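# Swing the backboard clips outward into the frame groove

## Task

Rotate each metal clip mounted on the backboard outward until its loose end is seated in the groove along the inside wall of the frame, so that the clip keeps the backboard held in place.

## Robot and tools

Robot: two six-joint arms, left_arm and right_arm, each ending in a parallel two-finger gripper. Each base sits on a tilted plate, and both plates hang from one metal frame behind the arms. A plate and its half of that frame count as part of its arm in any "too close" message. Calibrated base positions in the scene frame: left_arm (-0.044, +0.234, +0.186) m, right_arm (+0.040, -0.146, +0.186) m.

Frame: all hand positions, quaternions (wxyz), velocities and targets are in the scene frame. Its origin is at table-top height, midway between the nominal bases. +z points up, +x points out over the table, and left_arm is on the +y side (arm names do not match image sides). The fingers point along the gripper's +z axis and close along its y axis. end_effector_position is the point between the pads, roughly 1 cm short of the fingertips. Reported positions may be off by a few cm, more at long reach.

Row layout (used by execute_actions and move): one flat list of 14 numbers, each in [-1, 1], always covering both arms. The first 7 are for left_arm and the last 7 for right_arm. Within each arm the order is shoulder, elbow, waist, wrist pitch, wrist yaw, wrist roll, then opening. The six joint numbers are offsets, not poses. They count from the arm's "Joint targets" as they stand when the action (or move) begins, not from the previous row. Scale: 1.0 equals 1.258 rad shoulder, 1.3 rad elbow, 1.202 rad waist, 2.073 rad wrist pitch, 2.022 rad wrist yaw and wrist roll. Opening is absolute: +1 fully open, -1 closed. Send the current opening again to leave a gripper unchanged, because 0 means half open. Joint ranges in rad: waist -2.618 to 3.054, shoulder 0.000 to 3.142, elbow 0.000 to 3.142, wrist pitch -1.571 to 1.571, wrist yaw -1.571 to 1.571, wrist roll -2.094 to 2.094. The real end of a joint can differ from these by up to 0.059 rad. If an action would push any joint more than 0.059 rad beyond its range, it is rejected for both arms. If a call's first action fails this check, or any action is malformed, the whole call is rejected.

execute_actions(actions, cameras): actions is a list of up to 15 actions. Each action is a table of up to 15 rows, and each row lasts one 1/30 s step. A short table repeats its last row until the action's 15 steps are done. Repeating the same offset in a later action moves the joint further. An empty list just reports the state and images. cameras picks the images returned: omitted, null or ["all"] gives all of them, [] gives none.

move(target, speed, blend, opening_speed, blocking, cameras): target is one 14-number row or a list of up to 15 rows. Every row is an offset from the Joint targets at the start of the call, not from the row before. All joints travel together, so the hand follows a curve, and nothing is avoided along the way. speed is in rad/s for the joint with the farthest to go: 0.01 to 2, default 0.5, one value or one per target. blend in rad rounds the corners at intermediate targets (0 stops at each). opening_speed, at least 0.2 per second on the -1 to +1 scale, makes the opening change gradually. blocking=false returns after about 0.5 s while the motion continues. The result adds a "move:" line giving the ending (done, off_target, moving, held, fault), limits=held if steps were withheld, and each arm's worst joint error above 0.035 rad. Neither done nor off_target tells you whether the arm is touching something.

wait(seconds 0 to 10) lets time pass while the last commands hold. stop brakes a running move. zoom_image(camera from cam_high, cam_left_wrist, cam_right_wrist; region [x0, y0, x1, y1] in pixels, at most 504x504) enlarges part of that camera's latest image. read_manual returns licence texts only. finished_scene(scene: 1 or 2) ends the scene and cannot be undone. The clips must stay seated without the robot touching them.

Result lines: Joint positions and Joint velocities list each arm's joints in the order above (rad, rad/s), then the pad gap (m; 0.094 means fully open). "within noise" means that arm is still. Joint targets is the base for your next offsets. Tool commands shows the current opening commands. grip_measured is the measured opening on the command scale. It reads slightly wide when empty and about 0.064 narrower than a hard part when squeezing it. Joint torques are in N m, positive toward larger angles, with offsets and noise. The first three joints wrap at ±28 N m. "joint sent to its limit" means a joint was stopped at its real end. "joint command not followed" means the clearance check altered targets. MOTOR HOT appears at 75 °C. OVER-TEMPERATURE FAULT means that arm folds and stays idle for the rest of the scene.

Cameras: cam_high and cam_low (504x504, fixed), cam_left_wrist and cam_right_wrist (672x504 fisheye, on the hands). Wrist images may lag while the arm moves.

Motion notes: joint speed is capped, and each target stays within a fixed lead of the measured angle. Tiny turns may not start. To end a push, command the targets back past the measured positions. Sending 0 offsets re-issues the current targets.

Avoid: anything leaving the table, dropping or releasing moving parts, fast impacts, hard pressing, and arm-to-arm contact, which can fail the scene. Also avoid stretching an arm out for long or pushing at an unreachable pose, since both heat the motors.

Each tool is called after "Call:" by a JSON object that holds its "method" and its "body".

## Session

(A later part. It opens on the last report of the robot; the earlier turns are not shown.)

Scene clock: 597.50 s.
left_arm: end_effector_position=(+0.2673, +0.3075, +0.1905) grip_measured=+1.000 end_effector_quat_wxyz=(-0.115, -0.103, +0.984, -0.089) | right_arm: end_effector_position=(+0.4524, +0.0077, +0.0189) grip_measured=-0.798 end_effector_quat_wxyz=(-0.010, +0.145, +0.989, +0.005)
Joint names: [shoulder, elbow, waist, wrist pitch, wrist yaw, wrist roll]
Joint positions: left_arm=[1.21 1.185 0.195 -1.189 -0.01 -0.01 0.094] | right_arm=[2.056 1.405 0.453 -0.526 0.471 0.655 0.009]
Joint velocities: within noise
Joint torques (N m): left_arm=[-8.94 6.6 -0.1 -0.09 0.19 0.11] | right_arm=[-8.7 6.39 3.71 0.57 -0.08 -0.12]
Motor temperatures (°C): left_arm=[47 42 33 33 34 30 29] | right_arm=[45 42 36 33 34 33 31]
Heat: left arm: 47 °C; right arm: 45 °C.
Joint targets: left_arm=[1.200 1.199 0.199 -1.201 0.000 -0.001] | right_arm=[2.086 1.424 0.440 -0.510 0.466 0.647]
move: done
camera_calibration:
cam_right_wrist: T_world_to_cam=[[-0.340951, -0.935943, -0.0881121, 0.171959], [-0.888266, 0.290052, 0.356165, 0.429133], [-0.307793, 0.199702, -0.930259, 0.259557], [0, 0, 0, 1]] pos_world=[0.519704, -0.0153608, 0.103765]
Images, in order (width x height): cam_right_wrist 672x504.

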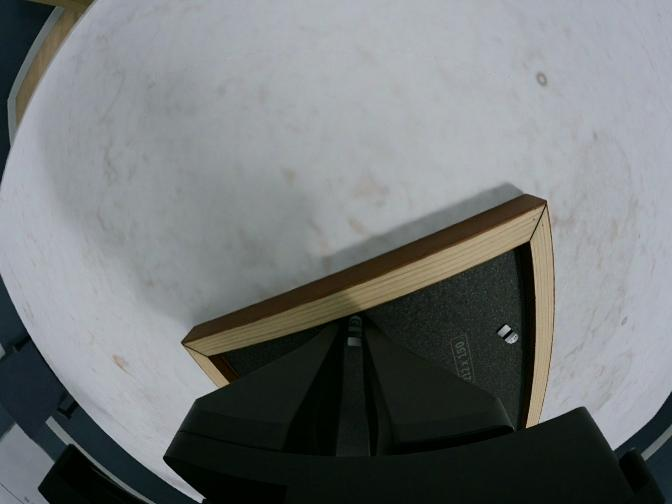

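Call:
{"method": "move", "body": {"target": [0,0,0,0,0,0,1, 0,0,0,0,0,0,-0.9], "opening_speed": 0.2, "cameras": ["cam_right_wrist"]}}

Call:
{"method": "zoom_image", "body": {"camera": "cam_right_wrist", "region": [300, 280, 400, 370]}}

Scene clock: 608.23 s.
left_arm: end_effector_position=(+0.2673, +0.3075, +0.1905) grip_measured=+1.000 end_effector_quat_wxyz=(-0.115, -0.103, +0.984, -0.089) | right_arm: end_effector_position=(+0.4524, +0.0077, +0.0189) grip_measured=-0.894 end_effector_quat_wxyz=(-0.010, +0.144, +0.989, +0.005)
Joint names: [shoulder, elbow, waist, wrist pitch, wrist yaw, wrist roll]
Joint positions: left_arm=[1.21 1.185 0.195 -1.189 -0.01 -0.01 0.094] | right_arm=[2.056 1.405 0.453 -0.526 0.471 0.655 0.005]
Joint velocities: within noise
Joint torques (N m): left_arm=[-8.95 6.65 -0.1 -0.09 0.19 0.12] | right_arm=[-8.69 6.27 3.77 0.58 -0.06 -0.14]
Motor temperatures (°C): left_arm=[47 42 32 32 34 30 29] | right_arm=[46 42 35 33 34 33 31]
Heat: left arm: 47 °C; right arm: 46 °C.
Joint targets: left_arm=[1.200 1.199 0.199 -1.201 0.000 -0.001] | right_arm=[2.086 1.424 0.440 -0.510 0.466 0.647]
move: done
camera_calibration:
cam_right_wrist: T_world_to_cam=[[-0.340593, -0.936072, -0.0881201, 0.171799], [-0.888378, 0.289711, 0.356163, 0.429186], [-0.307865, 0.199591, -0.93026, 0.25959], [0, 0, 0, 1]] pos_world=[0.519712, -0.0153357, 0.103765]
Images, in order (width x height): cam_right_wrist 672x504.

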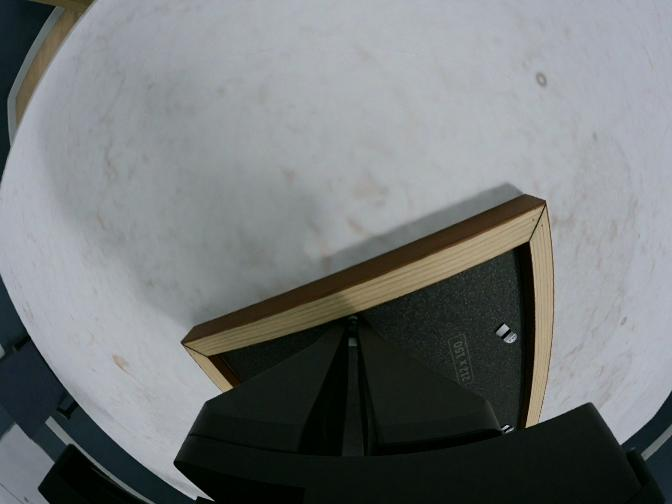

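Scaled by 5.040 from the camera's 672x504 image, which has a finer 960x720 frame.

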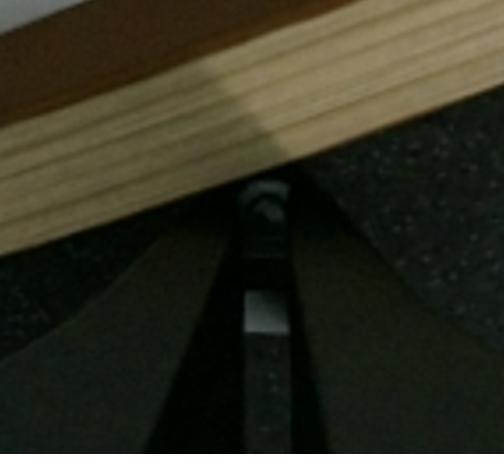

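Call:
{"method": "move", "body": {"target": [[0,0,0,0,0,0,1, 0,0,0,0,0,0,-0.79],[0,0,0,0,0,0,1, 0.0035,0.0,-0.0025,0.004,-0.0008,-0.002,-0.79]], "speed": 0.2, "cameras": []}}

Call:
{"method": "move", "body": {"target": [0,0,0,0,0,0,1, 0.0035,0.0,-0.0021,0.0035,-0.0008,-0.002,-0.79], "speed": 0.2, "cameras": ["cam_right_wrist"]}}

Call:
{"method": "zoom_image", "body": {"camera": "cam_right_wrist", "region": [300, 280, 400, 370]}}

Scene clock: 619.30 s.
left_arm: end_effector_position=(+0.2673, +0.3075, +0.1905) grip_measured=+1.000 end_effector_quat_wxyz=(-0.115, -0.103, +0.984, -0.089) | right_arm: end_effector_position=(+0.4528, +0.0079, +0.0187) grip_measured=-0.792 end_effector_quat_wxyz=(-0.009, +0.144, +0.990, +0.006)
Joint names: [shoulder, elbow, waist, wrist pitch, wrist yaw, wrist roll]
Joint positions: left_arm=[1.21 1.185 0.195 -1.189 -0.01 -0.01 0.094] | right_arm=[2.056 1.405 0.452 -0.524 0.468 0.652 0.01]
Joint velocities: within noise
Joint torques (N m): left_arm=[-8.95 6.63 -0.1 -0.09 0.2 0.11] | right_arm=[-8.25 6.42 3.51 0.64 -0.04 -0.09]
Motor temperatures (°C): left_arm=[47 42 32 32 34 30 29] | right_arm=[46 42 35 33 34 33 32]
Heat: left arm: 47 °C; right arm: 46 °C.
Joint targets: left_arm=[1.200 1.199 0.199 -1.201 0.000 -0.001] | right_arm=[2.090 1.424 0.437 -0.502 0.464 0.643]
move: done
No camera images: "cameras" was empty.

Scene clock: 620.00 s.
left_arm: end_effector_position=(+0.2673, +0.3075, +0.1905) grip_measured=+1.000 end_effector_quat_wxyz=(-0.115, -0.103, +0.984, -0.089) | right_arm: end_effector_position=(+0.4528, +0.0081, +0.0187) grip_measured=-0.792 end_effector_quat_wxyz=(-0.010, +0.142, +0.990, +0.007)
Joint names: [shoulder, elbow, waist, wrist pitch, wrist yaw, wrist roll]
Joint positions: left_arm=[1.21 1.185 0.195 -1.189 -0.01 -0.01 0.094] | right_arm=[2.056 1.405 0.452 -0.523 0.467 0.648 0.01]
Joint velocities: within noise
Joint torques (N m): left_arm=[-8.95 6.61 -0.16 -0.09 0.2 0.11] | right_arm=[-7.77 6.52 3.34 0.65 -0.07 -0.15]
Motor temperatures (°C): left_arm=[47 42 32 32 34 30 29] | right_arm=[46 42 35 33 34 33 31]
Heat: left arm: 47 °C; right arm: 46 °C.
Joint targets: left_arm=[1.200 1.199 0.199 -1.201 0.000 -0.001] | right_arm=[2.095 1.424 0.434 -0.495 0.462 0.639]
move: off_target (right_arm); right_arm: the shoulder is farthest, 0.038 rad from its target
camera_calibration:
cam_right_wrist: T_world_to_cam=[[-0.335872, -0.93741, -0.0919366, 0.170311], [-0.890114, 0.283967, 0.356455, 0.430296], [-0.308037, 0.201557, -0.929778, 0.259548], [0, 0, 0, 1]] pos_world=[0.520166, -0.0148523, 0.103599]
Images, in order (width x height): cam_right_wrist 672x504.

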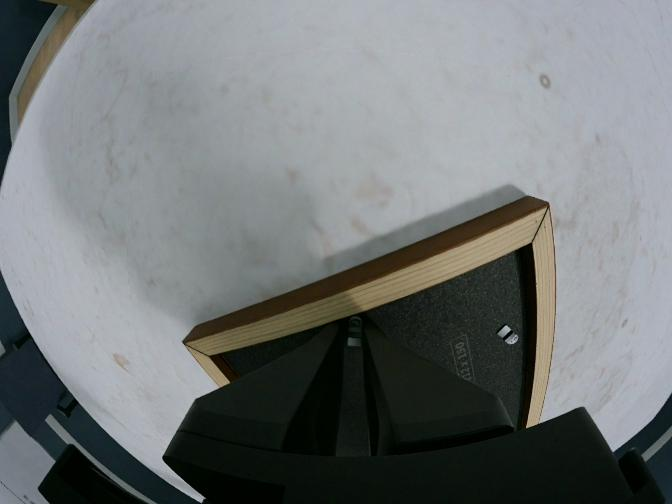

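Scaled by 5.040 from the camera's 672x504 image, which has a finer 960x720 frame.

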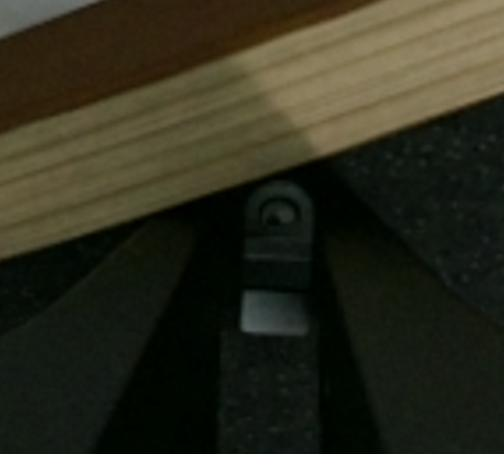

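Call:
{"method": "move", "body": {"target": [[0,0,0,0,0,0,1, -0.0035,0,0.0021,-0.0035,0.0008,0.002,-0.96]], "opening_speed": 0.25, "cameras": ["cam_right_wrist"]}}

Call:
{"method": "zoom_image", "body": {"camera": "cam_right_wrist", "region": [300, 280, 400, 370]}}

Scene clock: 637.27 s.
left_arm: end_effector_position=(+0.2673, +0.3075, +0.1905) grip_measured=+1.000 end_effector_quat_wxyz=(-0.115, -0.103, +0.984, -0.089) | right_arm: end_effector_position=(+0.4526, +0.0072, +0.0185) grip_measured=-0.932 end_effector_quat_wxyz=(-0.010, +0.142, +0.990, +0.006)
Joint names: [shoulder, elbow, waist, wrist pitch, wrist yaw, wrist roll]
Joint positions: left_arm=[1.21 1.185 0.195 -1.189 -0.01 -0.01 0.094] | right_arm=[2.056 1.405 0.451 -0.525 0.469 0.647 0.003]
Joint velocities: within noise
Joint torques (N m): left_arm=[-8.94 6.64 -0.1 -0.1 0.2 0.11] | right_arm=[-8.18 6.35 3.69 0.64 -0.05 -0.09]
Motor temperatures (°C): left_arm=[47 42 32 32 34 30 29] | right_arm=[46 42 35 33 34 33 31]
Heat: left arm: 47 °C; right arm: 46 °C.
Joint targets: left_arm=[1.200 1.199 0.199 -1.201 0.000 -0.001] | right_arm=[2.090 1.424 0.436 -0.502 0.464 0.643]
move: done
camera_calibration:
cam_right_wrist: T_world_to_cam=[[-0.335292, -0.937896, -0.0890533, 0.169067], [-0.889853, 0.284229, 0.356896, 0.430303], [-0.30942, 0.198909, -0.92989, 0.260105], [0, 0, 0, 1]] pos_world=[0.520075, -0.0154743, 0.103351]
Images, in order (width x height): cam_right_wrist 672x504.

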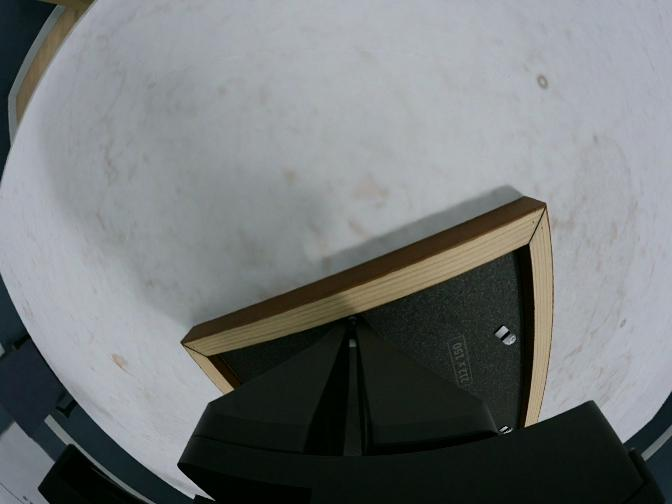

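Scaled by 5.040 from the camera's 672x504 image, which has a finer 960x720 frame.

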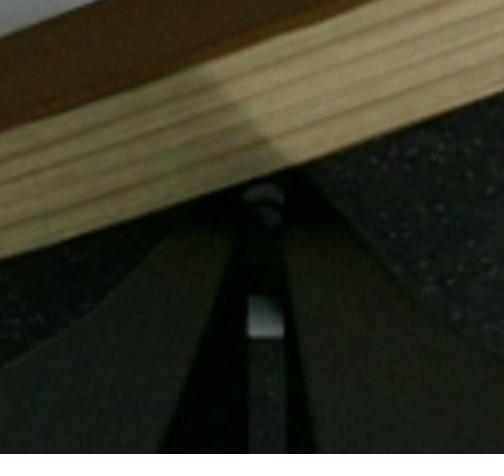

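Call:
{"method": "move", "body": {"target": [[0,0,0,0,0,0,1, -0.003,0,0,0,0,0,-0.83],[0,0,0,0,0,0,1, -0.003,0,0.0,0,0,0.711,-0.83]], "speed": 0.7, "cameras": ["cam_right_wrist","cam_low"]}}

Call:
{"method": "zoom_image", "body": {"camera": "cam_right_wrist", "region": [280, 240, 420, 350]}}

Scene clock: 653.33 s.
left_arm: end_effector_position=(+0.2673, +0.3075, +0.1905) grip_measured=+1.000 end_effector_quat_wxyz=(-0.115, -0.103, +0.984, -0.089) | right_arm: end_effector_position=(+0.4557, +0.0092, +0.0187) grip_measured=-0.831 end_effector_quat_wxyz=(-0.011, +0.755, +0.655, +0.005)
Joint names: [shoulder, elbow, waist, wrist pitch, wrist yaw, wrist roll]
Joint positions: left_arm=[1.21 1.185 0.195 -1.189 -0.01 -0.01 0.094] | right_arm=[2.056 1.407 0.451 -0.511 0.464 2.068 0.008]
Joint velocities: within noise
Joint torques (N m): left_arm=[-8.92 6.6 -0.1 -0.1 0.2 0.11] | right_arm=[-8.66 6.3 3.6 0.53 -0.04 0.11]
Motor temperatures (°C): left_arm=[47 42 32 32 34 30 29] | right_arm=[46 41 35 32 34 33 32]
Heat: left arm: 47 °C; right arm: 46 °C.
Joint targets: left_arm=[1.200 1.199 0.199 -1.201 0.000 -0.001] | right_arm=[2.086 1.424 0.436 -0.502 0.464 2.080]
move: done
camera_calibration:
cam_right_wrist: T_world_to_cam=[[-0.977626, 0.198289, -0.0702109, 0.453898], [0.16104, 0.920258, 0.356639, -0.0522545], [0.13533, 0.337353, -0.9316, 0.0569316], [0, 0, 0, 1]] pos_world=[0.444453, -0.0611214, 0.103542]
Images, in order (width x height): cam_low 504x504, cam_right_wrist 672x504.

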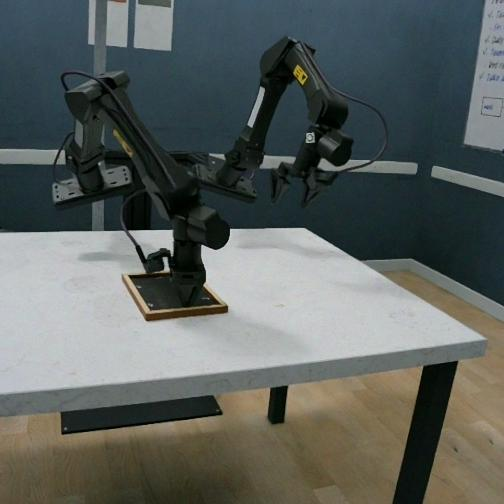

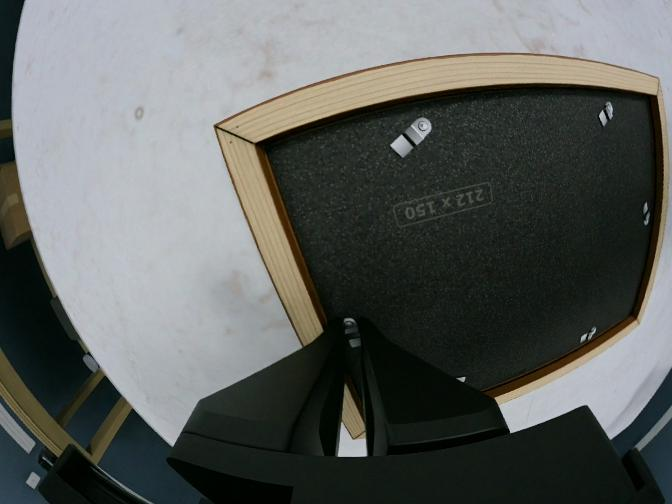

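Scaled by 3.600 from the camera's 672x504 image, which has a finer 960x720 frame.

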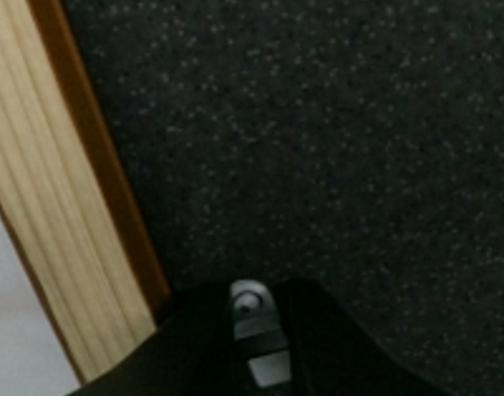

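Call:
{"method": "move", "body": {"target": [[0,0,0,0,0,0,1, -0.0236,0.0071,0.0154,-0.0234,0.0035,0.0,-0.8],[0,0,0,0,0,0,1, -0.0236,0.0071,0.0154,-0.0234,0.0035,-0.95,-0.8]], "speed": 1.2, "blend": 0.02, "cameras": []}}

Call:
{"method": "move", "body": {"target": [0,0,0,0,0,0,1, 0,0,0,0,0,-0.739,-0.8], "speed": 1.2, "cameras": ["cam_right_wrist"]}}

Call:
{"method": "zoom_image", "body": {"camera": "cam_right_wrist", "region": [280, 240, 420, 350]}}

Scene clock: 690.87 s.
left_arm: end_effector_position=(+0.2673, +0.3075, +0.1905) grip_measured=+1.000 end_effector_quat_wxyz=(-0.115, -0.103, +0.984, -0.089) | right_arm: end_effector_position=(+0.4545, +0.0071, +0.0205) grip_measured=-0.802 end_effector_quat_wxyz=(-0.010, -0.098, +0.995, +0.008)
Joint names: [shoulder, elbow, waist, wrist pitch, wrist yaw, wrist roll]
Joint positions: left_arm=[1.21 1.185 0.195 -1.189 -0.01 -0.01 0.094] | right_arm=[2.056 1.418 0.451 -0.54 0.467 0.169 0.009]
Joint velocities: within noise
Joint torques (N m): left_arm=[-8.95 6.61 -0.14 -0.09 0.2 0.11] | right_arm=[-11.28 6.16 5.14 0.33 0.03 -0.11]
Motor temperatures (°C): left_arm=[48 42 32 32 34 30 29] | right_arm=[47 40 35 32 34 33 32]
Heat: left arm: 48 °C; right arm: 47 °C.
Joint targets: left_arm=[1.200 1.199 0.199 -1.201 0.000 -0.001] | right_arm=[2.057 1.434 0.455 -0.550 0.471 0.160]
move: done
No camera images: "cameras" was empty.

Scene clock: 693.10 s.
left_arm: end_effector_position=(+0.2673, +0.3075, +0.1905) grip_measured=+1.000 end_effector_quat_wxyz=(-0.115, -0.103, +0.984, -0.089) | right_arm: end_effector_position=(+0.4537, +0.0063, +0.0205) grip_measured=-0.802 end_effector_quat_wxyz=(+0.004, +0.749, -0.663, -0.012)
Joint names: [shoulder, elbow, waist, wrist pitch, wrist yaw, wrist roll]
Joint positions: left_arm=[1.21 1.185 0.195 -1.189 -0.01 -0.01 0.094] | right_arm=[2.056 1.418 0.451 -0.545 0.47 -1.326 0.009]
Joint velocities: within noise
Joint torques (N m): left_arm=[-8.98 6.61 -0.12 -0.1 0.2 0.11] | right_arm=[-11.47 6 4.85 0.37 0.04 -0.15]
Motor temperatures (°C): left_arm=[48 42 32 32 34 30 29] | right_arm=[47 40 35 32 34 33 32]
Heat: left arm: 48 °C; right arm: 47 °C.
Joint targets: left_arm=[1.200 1.199 0.199 -1.201 0.000 -0.001] | right_arm=[2.057 1.434 0.455 -0.550 0.471 -1.335]
move: done
camera_calibration:
cam_right_wrist: T_world_to_cam=[[0.992398, 0.0646587, -0.104719, -0.439607], [0.0955394, -0.941112, 0.324316, -0.00778612], [-0.0775824, -0.331855, -0.940135, 0.160827], [0, 0, 0, 1]] pos_world=[0.449486, 0.074468, 0.107689]
Images, in order (width x height): cam_right_wrist 672x504.

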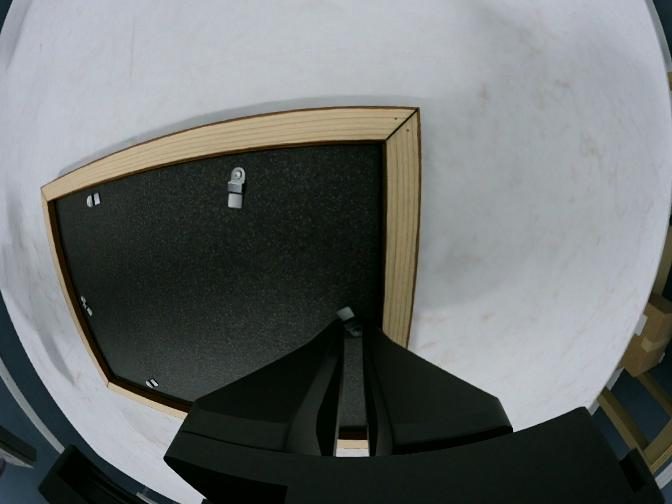

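Scaled by 3.600 from the camera's 672x504 image, which has a finer 960x720 frame.

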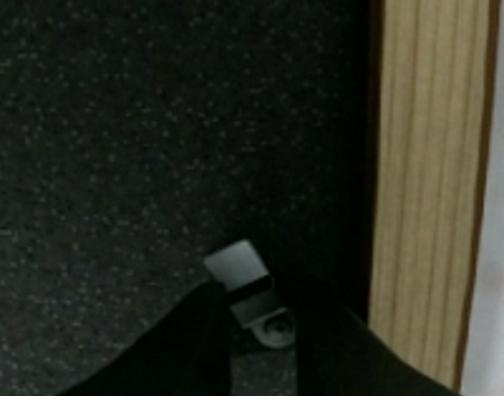

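Call:
{"method": "move", "body": {"target": [[0,0,0,0,0,0,1, -0.0374,0.0023,0.0225,-0.0236,0.0074,0,-0.76],[0,0,0,0,0,0,1, -0.0374,0.0023,0.0225,-0.0236,0.0074,-0.276,-0.76]], "speed": 0.5, "cameras": ["cam_right_wrist"]}}

Call:
{"method": "zoom_image", "body": {"camera": "cam_right_wrist", "region": [280, 240, 420, 350]}}

Scene clock: 715.37 s.
left_arm: end_effector_position=(+0.2673, +0.3075, +0.1905) grip_measured=+1.000 end_effector_quat_wxyz=(-0.115, -0.103, +0.984, -0.089) | right_arm: end_effector_position=(+0.4537, +0.0029, +0.0299) grip_measured=-0.762 end_effector_quat_wxyz=(+0.006, +0.905, -0.426, -0.010)
Joint names: [shoulder, elbow, waist, wrist pitch, wrist yaw, wrist roll]
Joint positions: left_arm=[1.21 1.185 0.195 -1.189 -0.01 -0.01 0.094] | right_arm=[2.033 1.418 0.459 -0.577 0.485 -1.884 0.011]
Joint velocities: within noise
Joint torques (N m): left_arm=[-8.94 6.64 -0.1 -0.09 0.2 0.11] | right_arm=[-13.56 6.52 6.42 0.21 0.03 -0.09]
Motor temperatures (°C): left_arm=[48 42 32 32 34 30 29] | right_arm=[50 40 36 32 34 33 32]
Heat: left arm: 48 °C; right arm: 50 °C.
Joint targets: left_arm=[1.200 1.199 0.199 -1.201 0.000 -0.001] | right_arm=[2.010 1.437 0.482 -0.599 0.486 -1.893]
move: done
camera_calibration:
cam_right_wrist: T_world_to_cam=[[0.80091, 0.590001, -0.102185, -0.35309], [0.587514, -0.741354, 0.32438, -0.237878], [0.11563, -0.319834, -0.940391, 0.0809051], [0, 0, 0, 1]] pos_world=[0.413195, 0.057848, 0.117165]
Images, in order (width x height): cam_right_wrist 672x504.

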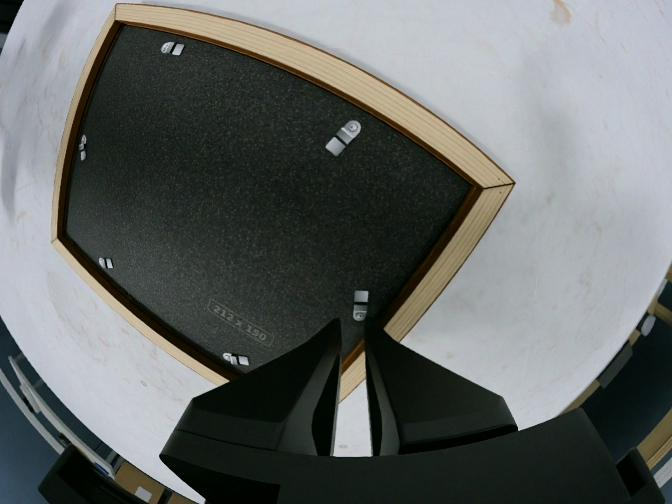

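Scaled by 3.600 from the camera's 672x504 image, which has a finer 960x720 frame.

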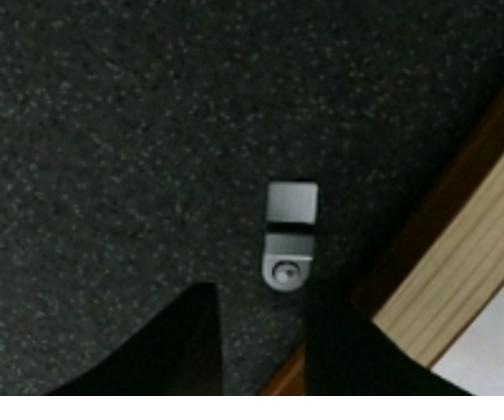

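Call:
{"method": "move", "body": {"target": [0,0,0,0,0,0,1, 0.0588,0.001,0.0035,0.0246,0.002,0.0035,-0.79], "speed": 0.3, "cameras": ["cam_right_wrist"]}}

Call:
{"method": "zoom_image", "body": {"camera": "cam_right_wrist", "region": [280, 240, 420, 350]}}

Scene clock: 742.53 s.
left_arm: end_effector_position=(+0.2673, +0.3075, +0.1905) grip_measured=+1.000 end_effector_quat_wxyz=(-0.115, -0.103, +0.984, -0.089) | right_arm: end_effector_position=(+0.4523, +0.0076, +0.0228) grip_measured=-0.788 end_effector_quat_wxyz=(+0.007, +0.906, -0.424, -0.009)
Joint names: [shoulder, elbow, waist, wrist pitch, wrist yaw, wrist roll]
Joint positions: left_arm=[1.21 1.185 0.195 -1.189 -0.01 -0.01 0.094] | right_arm=[2.058 1.422 0.463 -0.558 0.489 -1.885 0.01]
Joint velocities: within noise
Joint torques (N m): left_arm=[-8.96 6.63 -0.16 -0.08 0.2 0.11] | right_arm=[-9.29 6.08 6.58 0.46 0.03 -0.02]
Motor temperatures (°C): left_arm=[48 42 32 32 34 30 29] | right_arm=[55 40 37 32 34 33 32]
Heat: left arm: 48 °C; right arm: 55 °C.
Joint targets: left_arm=[1.200 1.199 0.199 -1.201 0.000 -0.001] | right_arm=[2.084 1.438 0.486 -0.548 0.490 -1.886]
move: done
camera_calibration:
cam_right_wrist: T_world_to_cam=[[0.798218, 0.593561, -0.102637, -0.354309], [0.590669, -0.737847, 0.326639, -0.232724], [0.118149, -0.321353, -0.93956, 0.0747223], [0, 0, 0, 1]] pos_world=[0.41145, 0.0626016, 0.109857]
Images, in order (width x height): cam_right_wrist 672x504.

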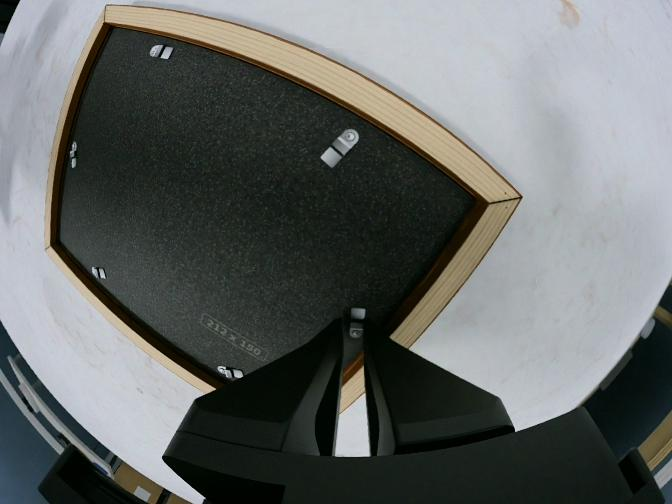

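Scaled by 3.600 from the camera's 672x504 image, which has a finer 960x720 frame.

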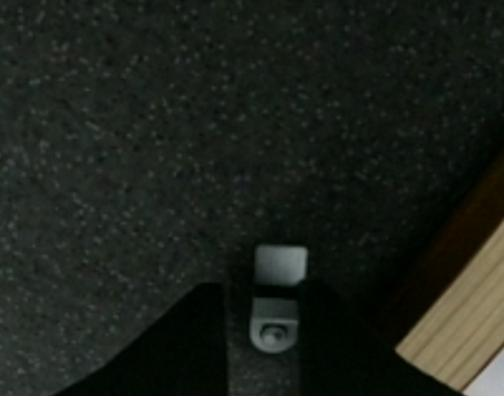

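Call:
{"method": "move", "body": {"target": [0,0,0,0,0,0,1, 0.0116,0.0055,0.0,0.0042,0.0,0.0,-0.79], "speed": 0.2, "cameras": ["cam_right_wrist"]}}

Call:
{"method": "zoom_image", "body": {"camera": "cam_right_wrist", "region": [280, 240, 420, 350]}}

Scene clock: 768.13 s.
left_arm: end_effector_position=(+0.2673, +0.3075, +0.1905) grip_measured=+1.000 end_effector_quat_wxyz=(-0.115, -0.103, +0.984, -0.089) | right_arm: end_effector_position=(+0.4529, +0.0094, +0.0198) grip_measured=-0.788 end_effector_quat_wxyz=(+0.006, +0.906, -0.424, -0.008)
Joint names: [shoulder, elbow, waist, wrist pitch, wrist yaw, wrist roll]
Joint positions: left_arm=[1.21 1.185 0.195 -1.189 -0.01 -0.01 0.094] | right_arm=[2.069 1.427 0.463 -0.549 0.49 -1.885 0.01]
Joint velocities: within noise
Joint torques (N m): left_arm=[-8.98 6.63 -0.13 -0.09 0.2 0.11] | right_arm=[-8.65 6.54 6.72 0.53 -0.02 -0.03]
Motor temperatures (°C): left_arm=[48 42 32 32 34 30 29] | right_arm=[47 41 38 32 34 33 31]
Heat: left arm: 48 °C; right arm: 47 °C.
Joint targets: left_arm=[1.200 1.199 0.199 -1.201 0.000 -0.001] | right_arm=[2.098 1.445 0.486 -0.540 0.490 -1.886]
move: done
camera_calibration:
cam_right_wrist: T_world_to_cam=[[0.79908, 0.592681, -0.100993, -0.356536], [0.589132, -0.738362, 0.328245, -0.230121], [0.119975, -0.321792, -0.939178, 0.0715457], [0, 0, 0, 1]] pos_world=[0.411889, 0.0644224, 0.106722]
Images, in order (width x height): cam_right_wrist 672x504.

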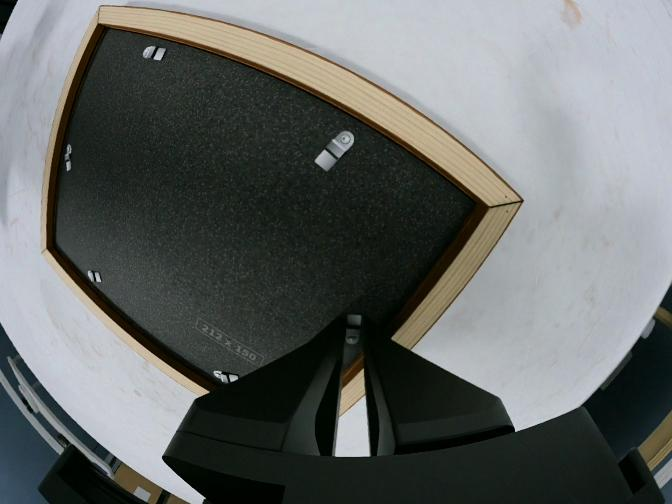

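Scaled by 3.600 from the camera's 672x504 image, which has a finer 960x720 frame.

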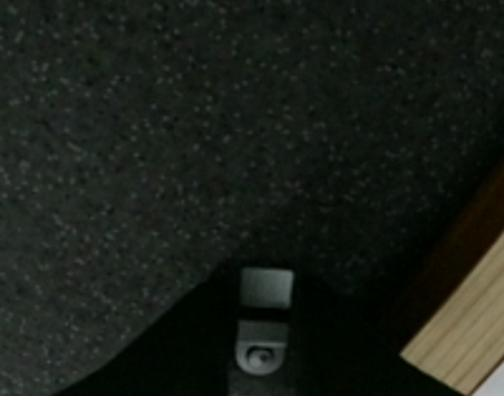

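Call:
{"method": "move", "body": {"target": [[0,0,0,0,0,0,1, 0.0012,0.001,0.0,0.0012,0.0,0.0,-0.79],[0,0,0,0,0,0,1, 0.0012,0.001,0.0,0.0012,0.0,0.377,-0.79]], "speed": 0.6, "cameras": ["cam_right_wrist"]}}

Call:
{"method": "zoom_image", "body": {"camera": "cam_right_wrist", "region": [280, 240, 420, 350]}}

Scene clock: 799.93 s.
left_arm: end_effector_position=(+0.2673, +0.3075, +0.1905) grip_measured=+1.000 end_effector_quat_wxyz=(-0.115, -0.103, +0.984, -0.089) | right_arm: end_effector_position=(+0.4532, +0.0095, +0.0198) grip_measured=-0.788 end_effector_quat_wxyz=(+0.008, +0.686, -0.727, -0.005)
Joint names: [shoulder, elbow, waist, wrist pitch, wrist yaw, wrist roll]
Joint positions: left_arm=[1.21 1.185 0.195 -1.189 -0.01 -0.01 0.094] | right_arm=[2.069 1.427 0.463 -0.548 0.49 -1.132 0.01]
Joint velocities: within noise
Joint torques (N m): left_arm=[-8.92 6.64 -0.12 -0.09 0.2 0.11] | right_arm=[-8.61 6.52 6.61 0.49 -0.04 0.09]
Motor temperatures (°C): left_arm=[48 42 32 32 33 30 29] | right_arm=[45 41 38 32 34 33 31]
Heat: left arm: 48 °C; right arm: 45 °C.
Joint targets: left_arm=[1.200 1.199 0.199 -1.201 0.000 -0.001] | right_arm=[2.100 1.446 0.486 -0.537 0.490 -1.123]
move: done
camera_calibration:
cam_right_wrist: T_world_to_cam=[[0.98821, -0.115695, -0.100277, -0.435866], [-0.0749546, -0.936689, 0.342045, 0.0723546], [-0.133501, -0.330496, -0.934318, 0.186401], [0, 0, 0, 1]] pos_world=[0.461035, 0.078951, 0.105702]
Images, in order (width x height): cam_right_wrist 672x504.

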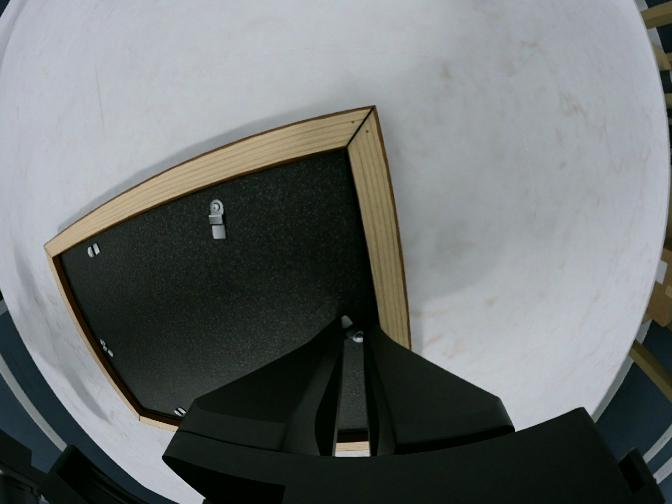

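Scaled by 3.600 from the camera's 672x504 image, which has a finer 960x720 frame.

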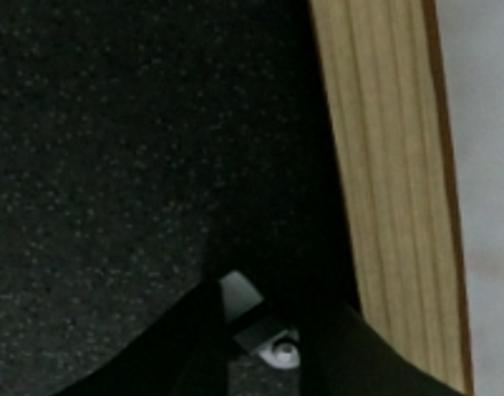

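Call:
{"method": "move", "body": {"target": [[0,0,0,0,0,0,1, -0.0,-0.0,0,0,0.0,-0.36,-0.75],[0,0,0,0,0,0,1, 0.0,-0.0346,-0.0333,0.0072,0.0,-0.36,-0.75]], "speed": 0.4, "cameras": ["cam_right_wrist"]}}

Call:
{"method": "zoom_image", "body": {"camera": "cam_right_wrist", "region": [280, 240, 420, 350]}}

Scene clock: 821.10 s.
left_arm: end_effector_position=(+0.2673, +0.3075, +0.1905) grip_measured=+1.000 end_effector_quat_wxyz=(-0.115, -0.103, +0.984, -0.089) | right_arm: end_effector_position=(+0.4525, +0.0085, +0.0185) grip_measured=-0.752 end_effector_quat_wxyz=(+0.007, +0.896, -0.445, -0.006)
Joint names: [shoulder, elbow, waist, wrist pitch, wrist yaw, wrist roll]
Joint positions: left_arm=[1.21 1.185 0.195 -1.189 -0.01 -0.01 0.094] | right_arm=[2.069 1.421 0.461 -0.54 0.493 -1.842 0.012]
Joint velocities: within noise
Joint torques (N m): left_arm=[-8.91 6.63 -0.13 -0.08 0.2 0.11] | right_arm=[-8.54 3.11 3.56 0.59 -0.04 -0.1]
Motor temperatures (°C): left_arm=[48 41 32 32 33 30 29] | right_arm=[44 41 38 32 34 33 31]
Heat: left arm: 48 °C; right arm: 44 °C.
Joint targets: left_arm=[1.200 1.199 0.199 -1.201 0.000 -0.001] | right_arm=[2.100 1.402 0.446 -0.522 0.490 -1.851]
move: done
camera_calibration:
cam_right_wrist: T_world_to_cam=[[0.825545, 0.555321, -0.100468, -0.367558], [0.553884, -0.763205, 0.332761, -0.214072], [0.108112, -0.330357, -0.937644, 0.0755582], [0, 0, 0, 1]] pos_world=[0.413838, 0.0656927, 0.105154]
Images, in order (width x height): cam_right_wrist 672x504.

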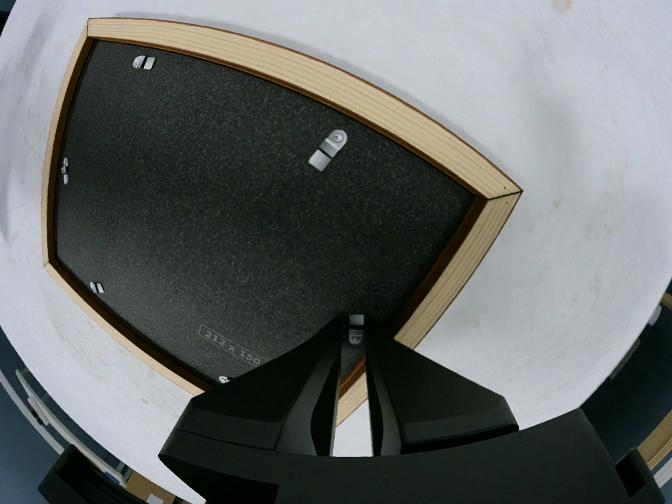

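Scaled by 3.600 from the camera's 672x504 image, which has a finer 960x720 frame.

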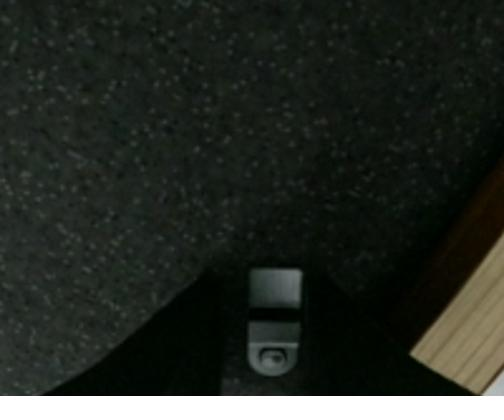

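Call:
{"method": "move", "body": {"target": [0,0,0,0,0,0,1, 0.0055,0.032,-0.005,0.0,0.0,0.0,-0.77], "speed": 0.2, "cameras": ["cam_right_wrist"]}}

Call:
{"method": "zoom_image", "body": {"camera": "cam_right_wrist", "region": [280, 240, 420, 350]}}

Scene clock: 835.37 s.
left_arm: end_effector_position=(+0.2673, +0.3075, +0.1905) grip_measured=+1.000 end_effector_quat_wxyz=(-0.115, -0.103, +0.984, -0.089) | right_arm: end_effector_position=(+0.4535, +0.0081, +0.0185) grip_measured=-0.769 end_effector_quat_wxyz=(+0.007, +0.895, -0.445, -0.006)
Joint names: [shoulder, elbow, waist, wrist pitch, wrist yaw, wrist roll]
Joint positions: left_arm=[1.21 1.185 0.195 -1.189 -0.01 -0.01 0.094] | right_arm=[2.069 1.423 0.46 -0.54 0.493 -1.843 0.011]
Joint velocities: within noise
Joint torques (N m): left_arm=[-8.94 6.65 -0.13 -0.09 0.2 0.11] | right_arm=[-7.99 6.53 3.45 0.6 -0.02 -0.08]
Motor temperatures (°C): left_arm=[48 41 32 32 33 30 29] | right_arm=[44 40 37 32 34 33 31]
Heat: left arm: 48 °C; right arm: 44 °C.
Joint targets: left_arm=[1.200 1.199 0.199 -1.201 0.000 -0.001] | right_arm=[2.107 1.443 0.440 -0.522 0.490 -1.851]
move: off_target (right_arm); right_arm: the shoulder is farthest, 0.038 rad from its target
camera_calibration:
cam_right_wrist: T_world_to_cam=[[0.826333, 0.554376, -0.0992027, -0.368499], [0.552539, -0.763959, 0.333267, -0.21431], [0.108968, -0.330203, -0.937599, 0.074921], [0, 0, 0, 1]] pos_world=[0.414754, 0.0653021, 0.105112]
Images, in order (width x height): cam_right_wrist 672x504.

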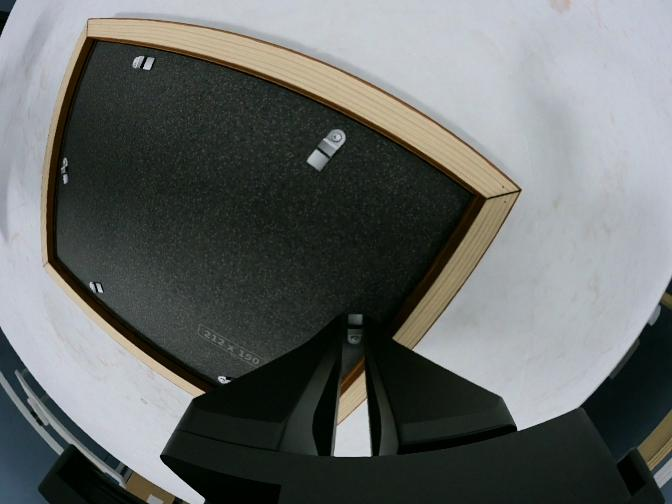

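Scaled by 3.600 from the camera's 672x504 image, which has a finer 960x720 frame.

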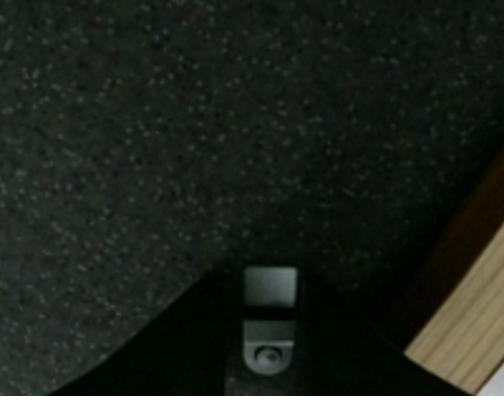

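Call:
{"method": "move", "body": {"target": [[0,0,0,0,0,0,1, 0.001,0.002,0,0,0.0,0.0,-0.81],[0,0,0,0,0,0,1, 0.001,0.004,0,0.0,0.0,0.406,-0.81]], "speed": 0.5, "cameras": ["cam_right_wrist"]}}

Call:
{"method": "zoom_image", "body": {"camera": "cam_right_wrist", "region": [280, 240, 420, 350]}}

Scene clock: 847.17 s.
left_arm: end_effector_position=(+0.2673, +0.3075, +0.1905) grip_measured=+1.000 end_effector_quat_wxyz=(-0.115, -0.103, +0.984, -0.089) | right_arm: end_effector_position=(+0.4559, +0.0096, +0.0186) grip_measured=-0.809 end_effector_quat_wxyz=(-0.006, -0.650, +0.760, +0.004)
Joint names: [shoulder, elbow, waist, wrist pitch, wrist yaw, wrist roll]
Joint positions: left_arm=[1.21 1.185 0.195 -1.189 -0.01 -0.01 0.094] | right_arm=[2.073 1.432 0.459 -0.54 0.487 -1.042 0.009]
Joint velocities: within noise
Joint torques (N m): left_arm=[-8.99 6.61 -0.1 -0.09 0.2 0.11] | right_arm=[-8.13 6.27 3.34 0.61 0.02 0.15]
Motor temperatures (°C): left_arm=[48 41 32 32 33 30 29] | right_arm=[44 40 36 32 34 33 31]
Heat: left arm: 48 °C; right arm: 44 °C.
Joint targets: left_arm=[1.200 1.199 0.199 -1.201 0.000 -0.001] | right_arm=[2.108 1.448 0.440 -0.522 0.490 -1.030]
move: done
camera_calibration:
cam_right_wrist: T_world_to_cam=[[0.972837, -0.210999, -0.095224, -0.430818], [-0.16748, -0.925498, 0.339712, 0.115126], [-0.159809, -0.314537, -0.935696, 0.197571], [0, 0, 0, 1]] pos_world=[0.46997, 0.0777902, 0.104733]
Images, in order (width x height): cam_right_wrist 672x504.

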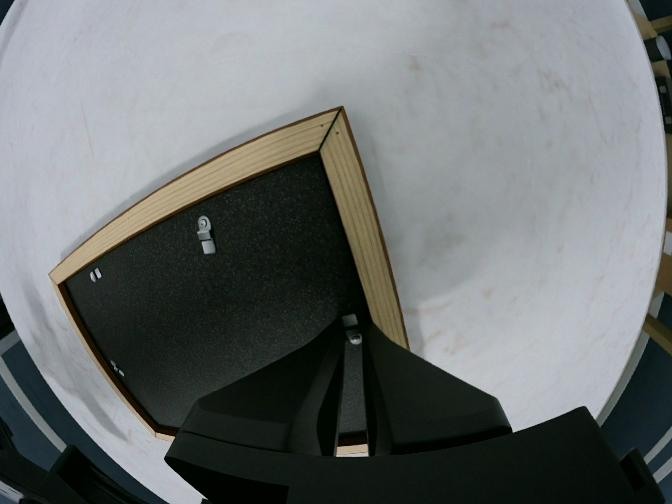

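Scaled by 3.600 from the camera's 672x504 image, which has a finer 960x720 frame.

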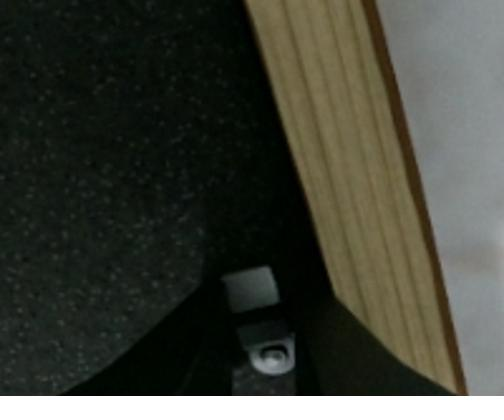

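Call:
{"method": "move", "body": {"target": [[0,0,0,0,0,0,1, -0.0787,-0.0385,0.0374,-0.029,0.003,0.0,-0.79],[0,0,0,0,0,0,1, -0.0787,-0.0385,0.0374,-0.029,0.003,-0.142,-0.79]], "speed": 0.5, "cameras": ["cam_right_wrist"]}}

Call:
{"method": "zoom_image", "body": {"camera": "cam_right_wrist", "region": [280, 240, 420, 350]}}

Scene clock: 881.30 s.
left_arm: end_effector_position=(+0.2673, +0.3075, +0.1905) grip_measured=+1.000 end_effector_quat_wxyz=(-0.115, -0.103, +0.984, -0.089) | right_arm: end_effector_position=(+0.4560, +0.0028, +0.0302) grip_measured=-0.792 end_effector_quat_wxyz=(+0.005, +0.745, -0.667, -0.001)
Joint names: [shoulder, elbow, waist, wrist pitch, wrist yaw, wrist roll]
Joint positions: left_arm=[1.21 1.185 0.195 -1.189 -0.01 -0.01 0.094] | right_arm=[2.031 1.413 0.461 -0.562 0.495 -1.308 0.01]
Joint velocities: within noise
Joint torques (N m): left_arm=[-8.94 6.63 -0.14 -0.08 0.2 0.11] | right_arm=[-13.59 3.59 6.58 0.25 0.01 -0.07]
Motor temperatures (°C): left_arm=[48 41 32 32 33 30 29] | right_arm=[47 40 36 32 34 33 31]
Heat: left arm: 48 °C; right arm: 47 °C.
Joint targets: left_arm=[1.200 1.199 0.199 -1.201 0.000 -0.001] | right_arm=[2.009 1.398 0.485 -0.582 0.496 -1.317]
move: done
camera_calibration:
cam_right_wrist: T_world_to_cam=[[0.994365, 0.0534812, -0.0915309, -0.441922], [0.0817873, -0.936351, 0.341406, -0.00871041], [-0.0674462, -0.346969, -0.935448, 0.164306], [0, 0, 0, 1]] pos_world=[0.451226, 0.0724875, 0.116224]
Images, in order (width x height): cam_right_wrist 672x504.

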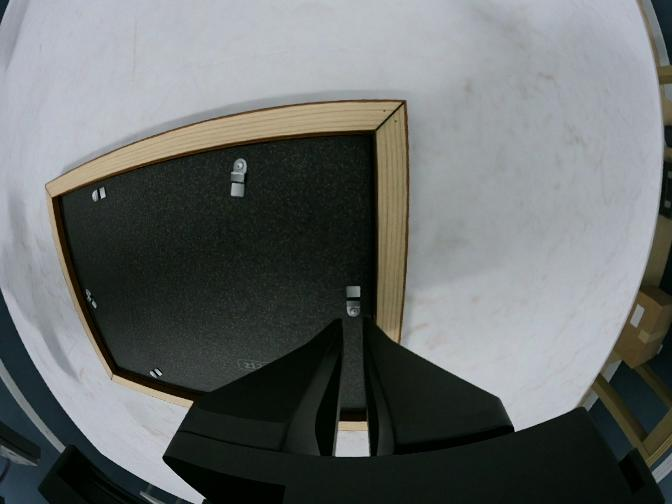

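Scaled by 3.600 from the camera's 672x504 image, which has a finer 960x720 frame.

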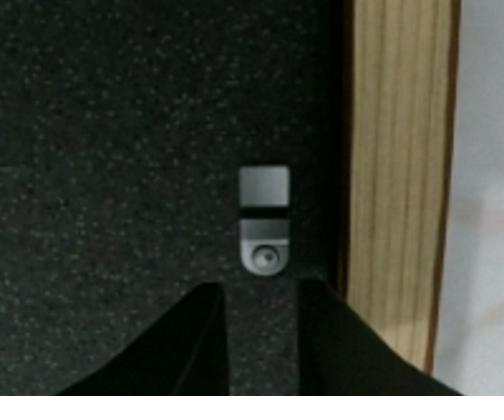

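Call:
{"method": "move", "body": {"target": [0,0,0,0,0,0,1, 0.0676,-0.0054,-0.0324,0.0359,0,0.0,-0.79], "speed": 0.25, "cameras": ["cam_right_wrist"]}}

Call:
{"method": "zoom_image", "body": {"camera": "cam_right_wrist", "region": [280, 240, 420, 350]}}

Scene clock: 899.87 s.
left_arm: end_effector_position=(+0.2673, +0.3075, +0.1905) grip_measured=+1.000 end_effector_quat_wxyz=(-0.115, -0.103, +0.984, -0.089) | right_arm: end_effector_position=(+0.4557, +0.0068, +0.0186) grip_measured=-0.791 end_effector_quat_wxyz=(+0.003, +0.743, -0.669, +0.003)
Joint names: [shoulder, elbow, waist, wrist pitch, wrist yaw, wrist roll]
Joint positions: left_arm=[1.21 1.185 0.195 -1.189 -0.01 -0.01 0.094] | right_arm=[2.062 1.41 0.458 -0.517 0.5 -1.309 0.01]
Joint velocities: within noise
Joint torques (N m): left_arm=[-8.95 6.61 -0.1 -0.09 0.2 0.11] | right_arm=[-8.58 3.32 3.84 0.51 0.01 -0.12]
Motor temperatures (°C): left_arm=[49 41 32 32 33 30 29] | right_arm=[48 39 37 31 34 33 31]
Heat: left arm: 49 °C; right arm: 48 °C.
Joint targets: left_arm=[1.200 1.199 0.199 -1.201 0.000 -0.001] | right_arm=[2.094 1.391 0.446 -0.508 0.496 -1.317]
move: done
camera_calibration:
cam_right_wrist: T_world_to_cam=[[0.995496, 0.0470953, -0.0822735, -0.443577], [0.0727767, -0.935812, 0.344905, 0.0030069], [-0.0607491, -0.34934, -0.935025, 0.15171], [0, 0, 0, 1]] pos_world=[0.450576, 0.0767028, 0.104321]
Images, in order (width x height): cam_right_wrist 672x504.

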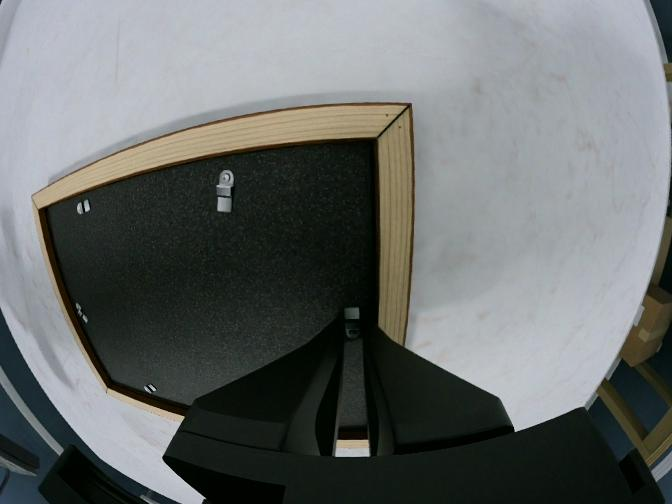

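Scaled by 3.600 from the camera's 672x504 image, which has a finer 960x720 frame.

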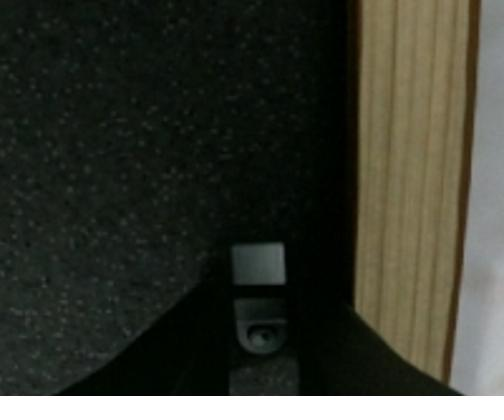

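Call:
{"method": "move", "body": {"target": [[0,0,0,0,0,0,1, -0.0739,-0.0092,0.0341,-0.0251,0,0.0,-0.79],[0,0,0,0,0,0,1, -0.0111,-0.0146,-0.0025,0.0068,0,0.0,-0.79]], "speed": 0.25, "cameras": ["cam_right_wrist"]}}

Call:
{"method": "zoom_image", "body": {"camera": "cam_right_wrist", "region": [280, 240, 420, 350]}}

Scene clock: 919.50 s.
left_arm: end_effector_position=(+0.2673, +0.3075, +0.1905) grip_measured=+1.000 end_effector_quat_wxyz=(-0.115, -0.103, +0.984, -0.089) | right_arm: end_effector_position=(+0.4529, +0.0039, +0.0195) grip_measured=-0.791 end_effector_quat_wxyz=(+0.004, +0.743, -0.670, +0.003)
Joint names: [shoulder, elbow, waist, wrist pitch, wrist yaw, wrist roll]
Joint positions: left_arm=[1.21 1.185 0.195 -1.189 -0.01 -0.01 0.094] | right_arm=[2.049 1.39 0.456 -0.51 0.5 -1.309 0.01]
Joint velocities: within noise
Joint torques (N m): left_arm=[-8.94 6.64 -0.1 -0.09 0.2 0.11] | right_arm=[-8.24 3.28 3.66 0.64 -0.01 -0.14]
Motor temperatures (°C): left_arm=[49 41 32 32 33 30 29] | right_arm=[47 38 36 31 34 33 31]
Heat: left arm: 49 °C; right arm: 47 °C.
Joint targets: left_arm=[1.200 1.199 0.199 -1.201 0.000 -0.001] | right_arm=[2.080 1.372 0.443 -0.494 0.496 -1.317]
move: done
camera_calibration:
cam_right_wrist: T_world_to_cam=[[0.995532, 0.0451497, -0.0829316, -0.440554], [0.0712501, -0.935532, 0.345981, 0.000845707], [-0.0619642, -0.350344, -0.934569, 0.151955], [0, 0, 0, 1]] pos_world=[0.447941, 0.0739186, 0.105184]
Images, in order (width x height): cam_right_wrist 672x504.

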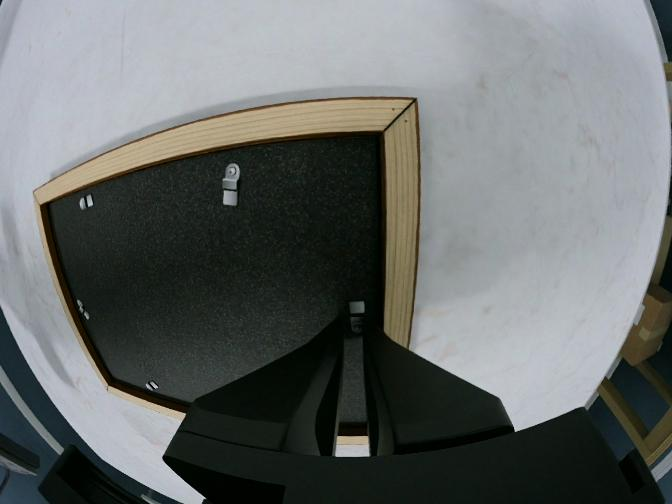

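Scaled by 3.600 from the camera's 672x504 image, which has a finer 960x720 frame.

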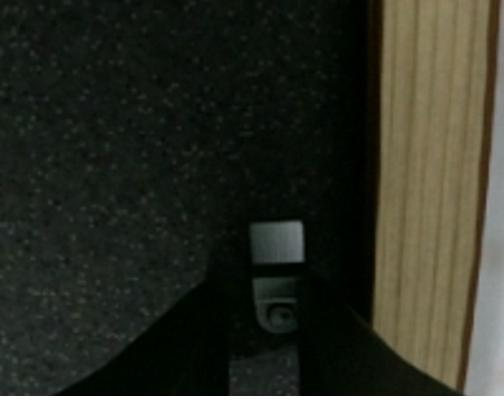

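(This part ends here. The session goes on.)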